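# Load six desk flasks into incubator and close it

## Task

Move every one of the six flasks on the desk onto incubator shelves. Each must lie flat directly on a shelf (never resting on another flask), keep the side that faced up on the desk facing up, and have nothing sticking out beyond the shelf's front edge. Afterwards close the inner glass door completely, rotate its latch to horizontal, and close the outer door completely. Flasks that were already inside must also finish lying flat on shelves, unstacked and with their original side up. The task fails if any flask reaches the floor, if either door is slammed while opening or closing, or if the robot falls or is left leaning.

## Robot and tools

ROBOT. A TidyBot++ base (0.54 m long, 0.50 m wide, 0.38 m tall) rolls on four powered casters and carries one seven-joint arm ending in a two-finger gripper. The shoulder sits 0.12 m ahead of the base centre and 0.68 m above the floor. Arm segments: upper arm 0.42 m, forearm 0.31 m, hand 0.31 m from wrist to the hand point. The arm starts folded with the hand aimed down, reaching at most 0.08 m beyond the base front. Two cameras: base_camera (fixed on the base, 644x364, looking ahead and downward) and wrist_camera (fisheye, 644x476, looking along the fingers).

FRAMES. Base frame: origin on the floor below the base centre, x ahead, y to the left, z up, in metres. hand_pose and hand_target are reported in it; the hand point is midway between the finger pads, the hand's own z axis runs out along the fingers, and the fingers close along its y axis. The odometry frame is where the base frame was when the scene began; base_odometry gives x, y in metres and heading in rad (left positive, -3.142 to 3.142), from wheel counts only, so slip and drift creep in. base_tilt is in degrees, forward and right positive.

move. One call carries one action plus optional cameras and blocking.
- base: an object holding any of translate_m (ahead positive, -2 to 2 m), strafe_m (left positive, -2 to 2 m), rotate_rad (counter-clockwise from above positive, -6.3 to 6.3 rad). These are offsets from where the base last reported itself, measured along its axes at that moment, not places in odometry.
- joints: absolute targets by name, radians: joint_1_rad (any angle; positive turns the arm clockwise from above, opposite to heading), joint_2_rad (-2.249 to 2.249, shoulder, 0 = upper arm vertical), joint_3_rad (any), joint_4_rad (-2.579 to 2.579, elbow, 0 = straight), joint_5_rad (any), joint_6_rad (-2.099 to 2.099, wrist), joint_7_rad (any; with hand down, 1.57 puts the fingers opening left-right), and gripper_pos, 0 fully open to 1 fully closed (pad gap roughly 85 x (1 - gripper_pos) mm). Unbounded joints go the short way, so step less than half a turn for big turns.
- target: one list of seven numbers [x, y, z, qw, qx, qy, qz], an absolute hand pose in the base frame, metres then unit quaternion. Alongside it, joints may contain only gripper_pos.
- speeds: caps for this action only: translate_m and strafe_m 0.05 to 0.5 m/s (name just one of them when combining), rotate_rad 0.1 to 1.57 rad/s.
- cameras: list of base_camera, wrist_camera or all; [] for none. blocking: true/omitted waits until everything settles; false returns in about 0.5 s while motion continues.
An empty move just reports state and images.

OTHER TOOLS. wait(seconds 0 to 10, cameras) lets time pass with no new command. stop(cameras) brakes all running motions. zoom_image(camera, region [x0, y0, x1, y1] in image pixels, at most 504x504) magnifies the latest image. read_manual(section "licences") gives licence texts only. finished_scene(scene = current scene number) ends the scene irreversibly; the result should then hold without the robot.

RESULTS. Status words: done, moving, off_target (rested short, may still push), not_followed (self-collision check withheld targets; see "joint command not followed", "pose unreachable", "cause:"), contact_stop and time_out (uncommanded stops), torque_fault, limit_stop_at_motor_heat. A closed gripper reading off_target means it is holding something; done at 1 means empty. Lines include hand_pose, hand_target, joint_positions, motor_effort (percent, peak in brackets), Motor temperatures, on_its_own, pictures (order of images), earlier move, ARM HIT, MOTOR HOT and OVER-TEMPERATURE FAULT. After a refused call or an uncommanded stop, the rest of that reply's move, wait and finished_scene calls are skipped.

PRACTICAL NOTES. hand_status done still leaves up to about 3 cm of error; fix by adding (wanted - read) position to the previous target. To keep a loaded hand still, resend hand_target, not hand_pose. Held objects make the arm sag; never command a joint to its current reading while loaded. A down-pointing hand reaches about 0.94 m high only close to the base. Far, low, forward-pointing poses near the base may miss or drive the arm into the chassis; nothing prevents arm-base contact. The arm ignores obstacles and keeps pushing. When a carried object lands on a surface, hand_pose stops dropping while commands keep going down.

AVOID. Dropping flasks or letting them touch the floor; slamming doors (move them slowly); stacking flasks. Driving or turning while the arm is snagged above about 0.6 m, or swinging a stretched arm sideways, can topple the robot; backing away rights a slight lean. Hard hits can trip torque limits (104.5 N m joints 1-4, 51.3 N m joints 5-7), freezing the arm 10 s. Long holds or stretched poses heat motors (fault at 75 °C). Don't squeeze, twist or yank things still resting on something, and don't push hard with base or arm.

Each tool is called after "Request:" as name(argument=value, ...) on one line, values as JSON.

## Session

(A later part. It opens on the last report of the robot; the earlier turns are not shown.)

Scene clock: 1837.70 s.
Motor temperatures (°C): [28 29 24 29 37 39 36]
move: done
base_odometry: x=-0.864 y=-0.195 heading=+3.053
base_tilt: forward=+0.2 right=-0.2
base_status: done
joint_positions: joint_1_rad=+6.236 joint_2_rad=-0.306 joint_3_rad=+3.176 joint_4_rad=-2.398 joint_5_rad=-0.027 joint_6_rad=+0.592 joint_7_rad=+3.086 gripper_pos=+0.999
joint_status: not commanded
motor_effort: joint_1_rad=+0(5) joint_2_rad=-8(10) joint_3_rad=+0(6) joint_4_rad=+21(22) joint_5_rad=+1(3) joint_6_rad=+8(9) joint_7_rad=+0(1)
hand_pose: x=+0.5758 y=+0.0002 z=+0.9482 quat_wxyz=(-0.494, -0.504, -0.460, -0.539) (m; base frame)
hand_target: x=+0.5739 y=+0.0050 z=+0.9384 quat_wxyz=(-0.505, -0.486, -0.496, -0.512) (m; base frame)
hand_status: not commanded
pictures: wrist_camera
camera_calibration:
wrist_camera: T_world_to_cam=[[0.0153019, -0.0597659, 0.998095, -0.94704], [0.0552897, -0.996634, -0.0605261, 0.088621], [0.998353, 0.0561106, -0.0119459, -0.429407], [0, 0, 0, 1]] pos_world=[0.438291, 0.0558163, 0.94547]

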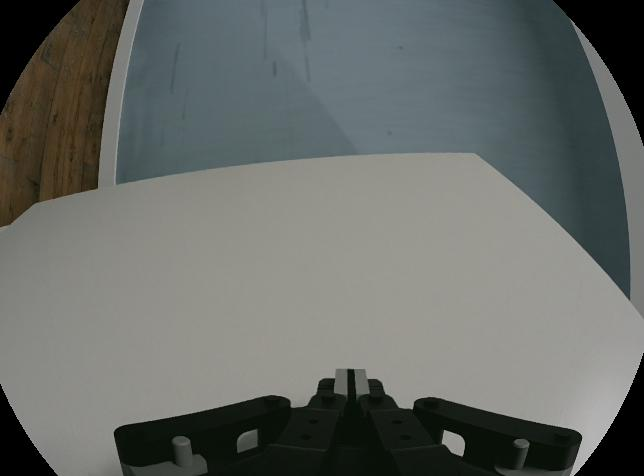

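Request:
move(base={"translate_m": 0.13, "strafe_m": -0.112}, speeds={"translate_m": 0.1}, cameras=["wrist_camera"])

Scene clock: 1841.10 s.
Motor temperatures (°C): [28 29 24 29 37 39 36]
move: done
base_odometry: x=-0.983 y=-0.071 heading=+3.052
base_tilt: forward=+0.3 right=-0.1
base_status: done
joint_positions: joint_1_rad=+6.230 joint_2_rad=-0.310 joint_3_rad=+3.171 joint_4_rad=-2.401 joint_5_rad=-0.025 joint_6_rad=+0.592 joint_7_rad=+3.086 gripper_pos=+0.999
joint_status: not commanded
motor_effort: joint_1_rad=+0(7) joint_2_rad=-8(10) joint_3_rad=+0(7) joint_4_rad=+21(24) joint_5_rad=+0(3) joint_6_rad=+9(9) joint_7_rad=+0(1)
hand_pose: x=+0.5743 y=+0.0059 z=+0.9489 quat_wxyz=(-0.492, -0.499, -0.463, -0.542) (m; base frame)
hand_target: x=+0.5739 y=+0.0050 z=+0.9384 quat_wxyz=(-0.505, -0.486, -0.496, -0.512) (m; base frame)
hand_status: not commanded
pictures: wrist_camera
camera_calibration:
wrist_camera: T_world_to_cam=[[0.0137778, -0.0562221, 0.998323, -0.946732], [0.0673249, -0.9961, -0.057026, 0.0841694], [0.997636, 0.0679977, -0.00993891, -0.429729], [0, 0, 0, 1]] pos_world=[0.43609, 0.0598345, 0.945673]

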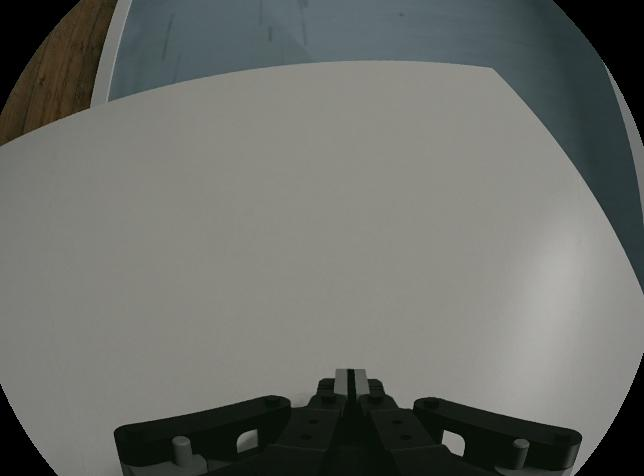

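Request:
move(base={"translate_m": 0.1, "strafe_m": -0.05}, speeds={"translate_m": 0.09}, cameras=["wrist_camera"])

Request:
move(base={"translate_m": 0.05, "strafe_m": -0.014}, speeds={"translate_m": 0.06}, cameras=["wrist_camera"])

Scene clock: 1846.07 s.
Motor temperatures (°C): [28 29 24 29 37 39 36]
move: done
base_odometry: x=-1.078 y=-0.012 heading=+3.052
base_tilt: forward=+0.3 right=-0.1
base_status: done
joint_positions: joint_1_rad=+6.230 joint_2_rad=-0.317 joint_3_rad=+3.171 joint_4_rad=-2.406 joint_5_rad=-0.024 joint_6_rad=+0.592 joint_7_rad=+3.086 gripper_pos=+0.999
joint_status: not commanded
motor_effort: joint_1_rad=+0(4) joint_2_rad=-7(10) joint_3_rad=-1(5) joint_4_rad=+20(25) joint_5_rad=+0(2) joint_6_rad=+9(9) joint_7_rad=+0(1)
hand_pose: x=+0.5718 y=+0.0061 z=+0.9484 quat_wxyz=(-0.492, -0.499, -0.463, -0.542) (m; base frame)
hand_target: x=+0.5739 y=+0.0050 z=+0.9384 quat_wxyz=(-0.505, -0.486, -0.496, -0.512) (m; base frame)
hand_status: not commanded
pictures: wrist_camera
camera_calibration:
wrist_camera: T_world_to_cam=[[0.0133106, -0.0560507, 0.998339, -0.94601], [0.0681499, -0.996055, -0.0568311, 0.0839648], [0.997586, 0.0687931, -0.00943826, -0.42775], [0, 0, 0, 1]] pos_world=[0.433588, 0.0600353, 0.945173]

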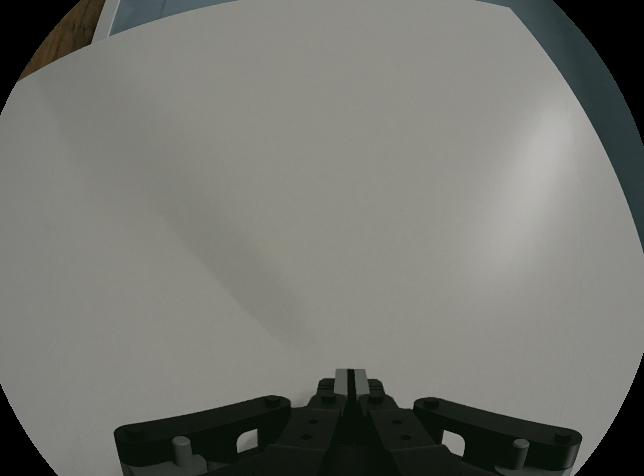

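Scene clock: 1847.43 s.
Motor temperatures (°C): [28 29 24 29 37 39 36]
move: done
base_odometry: x=-1.127 y=+0.006 heading=+3.052
base_tilt: forward=+0.2 right=-0.1
base_status: done
joint_positions: joint_1_rad=+6.230 joint_2_rad=-0.314 joint_3_rad=+3.171 joint_4_rad=-2.407 joint_5_rad=-0.024 joint_6_rad=+0.592 joint_7_rad=+3.086 gripper_pos=+0.999
joint_status: not commanded
motor_effort: joint_1_rad=+0(1) joint_2_rad=-8(9) joint_3_rad=-1(2) joint_4_rad=+20(24) joint_5_rad=+0(1) joint_6_rad=+8(9) joint_7_rad=+0(1)
hand_pose: x=+0.5724 y=+0.0062 z=+0.9470 quat_wxyz=(-0.492, -0.500, -0.464, -0.541) (m; base frame)
hand_target: x=+0.5739 y=+0.0050 z=+0.9384 quat_wxyz=(-0.505, -0.486, -0.496, -0.512) (m; base frame)
hand_status: not commanded
pictures: wrist_camera
camera_calibration:
wrist_camera: T_world_to_cam=[[0.0164046, -0.0559329, 0.9983, -0.946232], [0.067973, -0.996062, -0.0569245, 0.084033], [0.997552, 0.0687912, -0.0125381, -0.425336], [0, 0, 0, 1]] pos_world=[0.434106, 0.060036, 0.944074]

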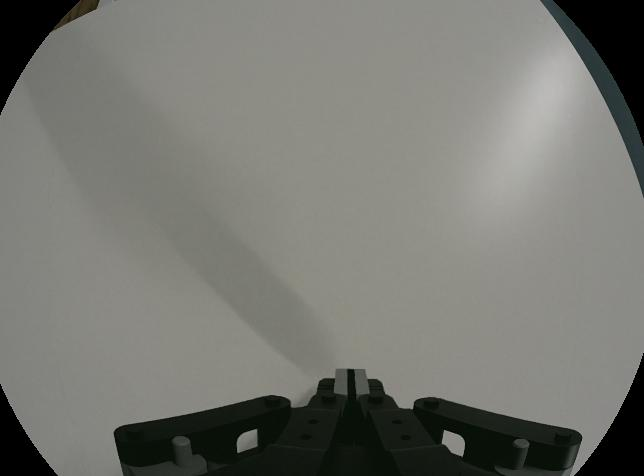

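Request:
move(base={"translate_m": 0.04, "strafe_m": -0.008}, speeds={"translate_m": 0.06}, cameras=[])

Request:
move(base={"translate_m": 0.03, "strafe_m": -0.004}, speeds={"translate_m": 0.05}, cameras=["wrist_camera"])

Scene clock: 1850.33 s.
Motor temperatures (°C): [28 29 24 29 37 39 36]
move: done
base_odometry: x=-1.166 y=+0.018 heading=+3.052
base_tilt: forward=+0.3 right=-0.1
base_status: done
joint_positions: joint_1_rad=+6.230 joint_2_rad=-0.318 joint_3_rad=+3.171 joint_4_rad=-2.409 joint_5_rad=-0.024 joint_6_rad=+0.592 joint_7_rad=+3.086 gripper_pos=+0.999
joint_status: not commanded
motor_effort: joint_1_rad=+0(1) joint_2_rad=-7(9) joint_3_rad=+0(1) joint_4_rad=+20(24) joint_5_rad=+0(1) joint_6_rad=+9(9) joint_7_rad=+0(1)
hand_pose: x=+0.5711 y=+0.0061 z=+0.9476 quat_wxyz=(-0.492, -0.499, -0.464, -0.542) (m; base frame)
hand_target: x=+0.5739 y=+0.0050 z=+0.9384 quat_wxyz=(-0.505, -0.486, -0.496, -0.512) (m; base frame)
hand_status: not commanded
pictures: none
No camera images: "cameras" was empty.

Scene clock: 1851.43 s.
Motor temperatures (°C): [28 29 24 29 37 39 36]
move: done
base_odometry: x=-1.196 y=+0.025 heading=+3.052
base_tilt: forward=+0.3 right=-0.1
base_status: done
joint_positions: joint_1_rad=+6.230 joint_2_rad=-0.316 joint_3_rad=+3.171 joint_4_rad=-2.409 joint_5_rad=-0.024 joint_6_rad=+0.592 joint_7_rad=+3.086 gripper_pos=+0.999
joint_status: not commanded
motor_effort: joint_1_rad=+0(1) joint_2_rad=-7(9) joint_3_rad=+0(1) joint_4_rad=+20(24) joint_5_rad=+0(1) joint_6_rad=+8(9) joint_7_rad=+0(1)
hand_pose: x=+0.5718 y=+0.0062 z=+0.9465 quat_wxyz=(-0.491, -0.500, -0.464, -0.541) (m; base frame)
hand_target: x=+0.5739 y=+0.0050 z=+0.9384 quat_wxyz=(-0.505, -0.486, -0.496, -0.512) (m; base frame)
hand_status: not commanded
pictures: wrist_camera
camera_calibration:
wrist_camera: T_world_to_cam=[[0.0169107, -0.0559967, 0.998288, -0.946027], [0.0679504, -0.996058, -0.0570227, 0.0841527], [0.997545, 0.0687984, -0.013039, -0.42427], [0, 0, 0, 1]] pos_world=[0.433509, 0.0600357, 0.943674]

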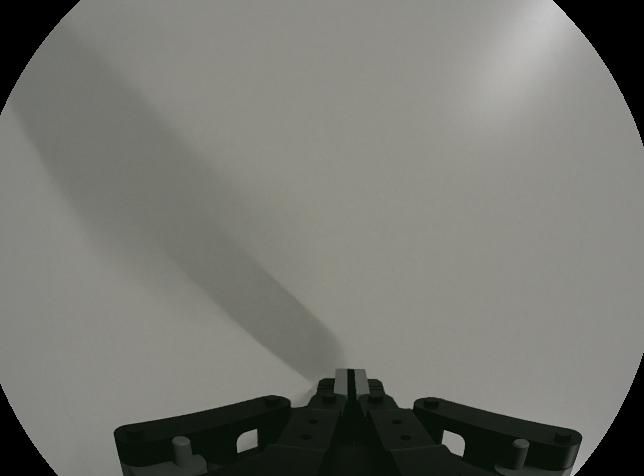

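Request:
move(base={"translate_m": 0.025, "strafe_m": -0.002}, speeds={"translate_m": 0.05}, cameras=[])

Request:
move(base={"translate_m": 0.02}, speeds={"translate_m": 0.05}, cameras=[])

Request:
move(base={"translate_m": 0.02}, speeds={"translate_m": 0.05}, cameras=["wrist_camera"])

Scene clock: 1854.83 s.
Motor temperatures (°C): [28 29 24 29 37 39 36]
move: done
base_odometry: x=-1.221 y=+0.030 heading=+3.052
base_tilt: forward=+0.3 right=-0.1
base_status: done
joint_positions: joint_1_rad=+6.230 joint_2_rad=-0.314 joint_3_rad=+3.171 joint_4_rad=-2.409 joint_5_rad=-0.024 joint_6_rad=+0.592 joint_7_rad=+3.086 gripper_pos=+0.999
joint_status: not commanded
motor_effort: joint_1_rad=+0(1) joint_2_rad=-7(9) joint_3_rad=+0(1) joint_4_rad=+20(24) joint_5_rad=+0(1) joint_6_rad=+8(9) joint_7_rad=+0(0)
hand_pose: x=+0.5720 y=+0.0062 z=+0.9456 quat_wxyz=(-0.491, -0.501, -0.465, -0.541) (m; base frame)
hand_target: x=+0.5739 y=+0.0050 z=+0.9384 quat_wxyz=(-0.505, -0.486, -0.496, -0.512) (m; base frame)
hand_status: not commanded
pictures: none
No camera images: "cameras" was empty.

Scene clock: 1855.80 s.
Motor temperatures (°C): [28 29 24 29 37 39 36]
move: done
base_odometry: x=-1.240 y=+0.032 heading=+3.052
base_tilt: forward=+0.3 right=-0.1
base_status: done
joint_positions: joint_1_rad=+6.230 joint_2_rad=-0.357 joint_3_rad=+3.171 joint_4_rad=-2.442 joint_5_rad=-0.024 joint_6_rad=+0.591 joint_7_rad=+3.086 gripper_pos=+0.999
joint_status: not commanded
motor_effort: joint_1_rad=+3(4) joint_2_rad=+1(8) joint_3_rad=+1(5) joint_4_rad=+28(30) joint_5_rad=-1(2) joint_6_rad=+9(10) joint_7_rad=+0(0)
hand_pose: x=+0.5563 y=+0.0057 z=+0.9454 quat_wxyz=(-0.493, -0.498, -0.462, -0.544) (m; base frame)
hand_target: x=+0.5739 y=+0.0050 z=+0.9384 quat_wxyz=(-0.505, -0.486, -0.496, -0.512) (m; base frame)
hand_status: not commanded
pictures: none
No camera images: "cameras" was empty.

Scene clock: 1856.73 s.
Motor temperatures (°C): [28 29 24 29 37 39 36]
move: done
base_odometry: x=-1.260 y=+0.034 heading=+3.052
base_tilt: forward=+0.2 right=-0.2
base_status: done
joint_positions: joint_1_rad=+6.230 joint_2_rad=-0.410 joint_3_rad=+3.170 joint_4_rad=-2.481 joint_5_rad=-0.024 joint_6_rad=+0.591 joint_7_rad=+3.086 gripper_pos=+0.999
joint_status: not commanded
motor_effort: joint_1_rad=+2(4) joint_2_rad=+13(16) joint_3_rad=+2(5) joint_4_rad=+35(36) joint_5_rad=-1(2) joint_6_rad=+9(10) joint_7_rad=+1(1)
hand_pose: x=+0.5376 y=+0.0057 z=+0.9448 quat_wxyz=(-0.495, -0.495, -0.459, -0.547) (m; base frame)
hand_target: x=+0.5739 y=+0.0050 z=+0.9384 quat_wxyz=(-0.505, -0.486, -0.496, -0.512) (m; base frame)
hand_status: not commanded
pictures: wrist_camera
camera_calibration:
wrist_camera: T_world_to_cam=[[-0.00340173, -0.0585616, 0.998278, -0.932919], [0.0712251, -0.995763, -0.0581714, 0.0852737], [0.997454, 0.0709046, 0.00755838, -0.409582], [0, 0, 0, 1]] pos_world=[0.399293, 0.0593204, 0.939368]

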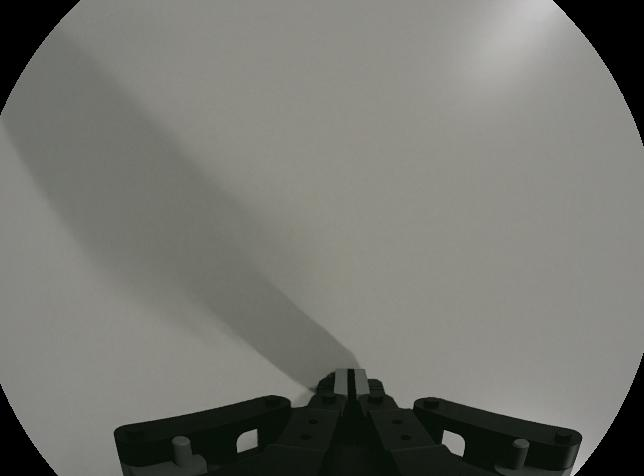

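Request:
move(base={"translate_m": -0.3}, speeds={"translate_m": 0.25}, cameras=[])

Request:
move(base={"strafe_m": -0.5}, joints={"joint_7_rad": 1.6}, cameras=["wrist_camera"])

Scene clock: 1861.00 s.
Motor temperatures (°C): [28 29 24 29 37 39 36]
move: done
base_odometry: x=-0.961 y=+0.007 heading=+3.052
base_tilt: forward=+0.2 right=-0.1
base_status: done
joint_positions: joint_1_rad=+6.230 joint_2_rad=-0.311 joint_3_rad=+3.171 joint_4_rad=-2.404 joint_5_rad=-0.024 joint_6_rad=+0.590 joint_7_rad=+3.086 gripper_pos=+0.999
joint_status: not commanded
motor_effort: joint_1_rad=+0(2) joint_2_rad=-7(14) joint_3_rad=-1(3) joint_4_rad=+20(34) joint_5_rad=+1(1) joint_6_rad=+8(10) joint_7_rad=+0(1)
hand_pose: x=+0.5737 y=+0.0061 z=+0.9465 quat_wxyz=(-0.491, -0.501, -0.465, -0.541) (m; base frame)
hand_target: x=+0.5739 y=+0.0050 z=+0.9384 quat_wxyz=(-0.505, -0.486, -0.496, -0.512) (m; base frame)
hand_status: not commanded
pictures: none
No camera images: "cameras" was empty.

Scene clock: 1863.40 s.
Motor temperatures (°C): [28 29 24 29 37 39 36]
move: done
base_odometry: x=-0.916 y=+0.505 heading=+3.052
base_tilt: forward=+0.3 right=-0.1
base_status: done
joint_positions: joint_1_rad=+6.231 joint_2_rad=-0.311 joint_3_rad=+3.173 joint_4_rad=-2.404 joint_5_rad=-0.024 joint_6_rad=+0.590 joint_7_rad=+1.660 gripper_pos=+0.999
joint_status: all done
motor_effort: joint_1_rad=+0(2) joint_2_rad=-8(8) joint_3_rad=+0(2) joint_4_rad=+20(21) joint_5_rad=+1(1) joint_6_rad=+8(9) joint_7_rad=+0(1)
hand_pose: x=+0.5738 y=+0.0049 z=+0.9464 quat_wxyz=(-0.018, -0.683, -0.023, -0.730) (m; base frame)
hand_target: x=+0.5739 y=+0.0050 z=+0.9384 quat_wxyz=(-0.006, -0.694, -0.018, -0.720) (m; base frame)
hand_status: not commanded
pictures: wrist_camera
camera_calibration:
wrist_camera: T_world_to_cam=[[0.0873822, -0.991866, 0.0925487, -0.124699], [0.120204, -0.0817268, -0.989379, 0.930731], [0.988896, 0.0975788, 0.112085, -0.539828], [0, 0, 0, 1]] pos_world=[0.432853, 0.00505707, 0.992894]

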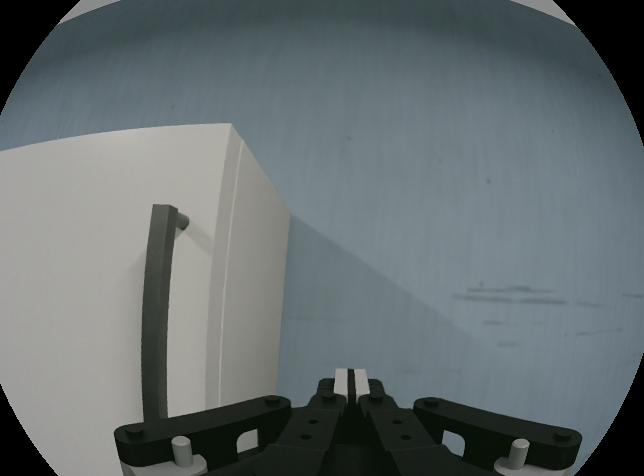

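Request:
zoom_image(camera="wrist_camera", region=[140, 110, 320, 290])

Request:
zoom_image(camera="wrist_camera", region=[180, 250, 300, 400])

Scaled by 2.800.

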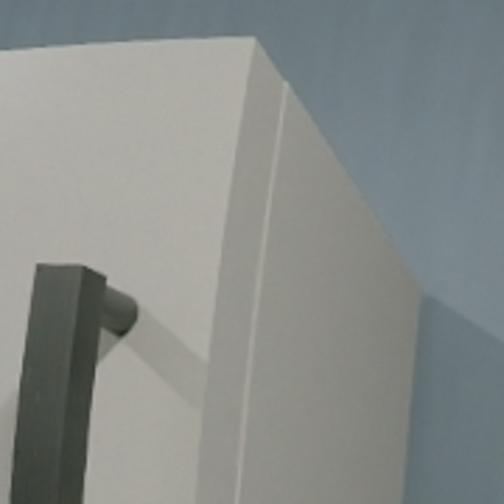

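Scaled by 3.360.

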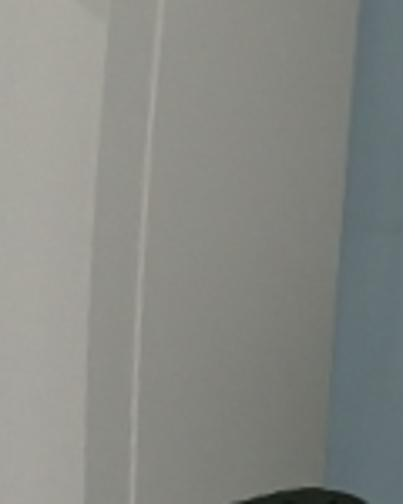

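Request:
move(base={"strafe_m": -0.35, "translate_m": 0.15}, joints={"joint_1_rad": -0.9}, cameras=["wrist_camera"])

Request:
zoom_image(camera="wrist_camera", region=[260, 150, 440, 330])

Scene clock: 1870.60 s.
Motor temperatures (°C): [28 29 24 29 37 39 36]
move: done
base_odometry: x=-1.034 y=+0.867 heading=+3.051
base_tilt: forward=+0.3 right=-0.1
base_status: done
joint_positions: joint_1_rad=+5.401 joint_2_rad=-0.311 joint_3_rad=+3.174 joint_4_rad=-2.404 joint_5_rad=-0.024 joint_6_rad=+0.590 joint_7_rad=+1.660 gripper_pos=+0.999
joint_status: all done
motor_effort: joint_1_rad=+0(2) joint_2_rad=-7(8) joint_3_rad=+0(2) joint_4_rad=+20(21) joint_5_rad=+1(1) joint_6_rad=+9(9) joint_7_rad=+0(1)
hand_pose: x=+0.4229 y=+0.3383 z=+0.9464 quat_wxyz=(+0.277, -0.616, -0.296, -0.676) (m; base frame)
hand_target: x=+0.4134 y=+0.3468 z=+0.9384 quat_wxyz=(+0.293, -0.624, -0.305, -0.657) (m; base frame)
hand_status: not commanded
pictures: wrist_camera
camera_calibration:
wrist_camera: T_world_to_cam=[[0.789884, -0.60627, 0.0923026, -0.208132], [0.141291, 0.0334488, -0.989403, 0.928244], [0.596758, 0.794555, 0.112081, -0.493159], [0, 0, 0, 1]] pos_world=[0.327544, 0.23461, 0.992892]

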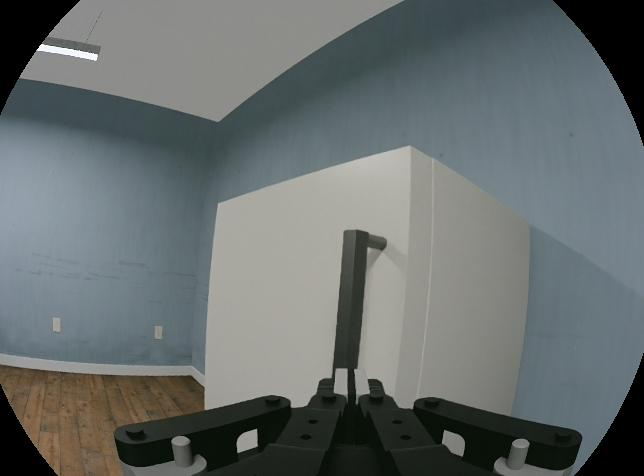

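Scaled by 2.800.

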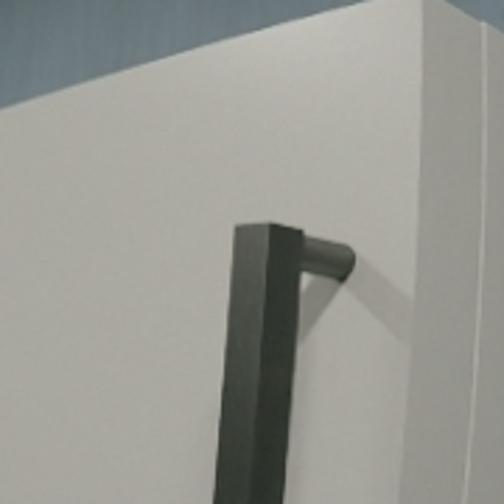

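Request:
zoom_image(camera="wrist_camera", region=[390, 140, 470, 220])

Request:
zoom_image(camera="wrist_camera", region=[390, 300, 470, 400])

Scaled by 6.300.

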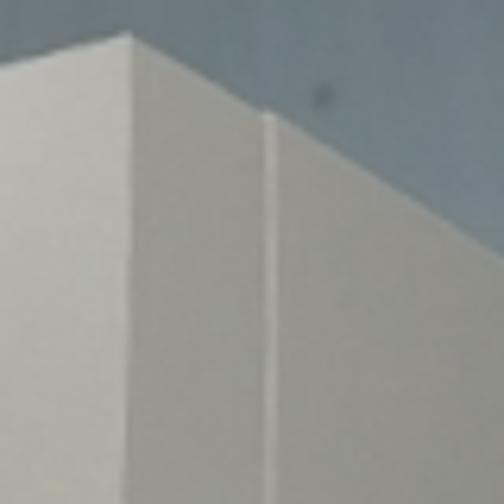

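Scaled by 5.040.

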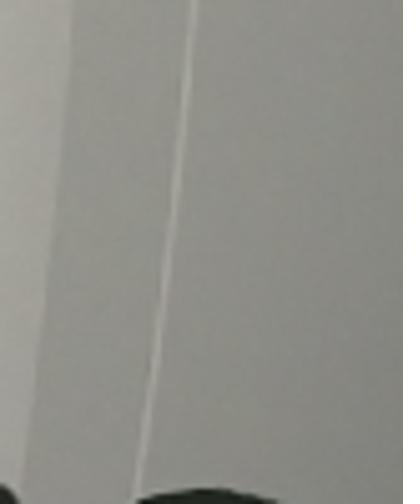

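Request:
finished_scene(scene=2)

The scene is finished: the task was done.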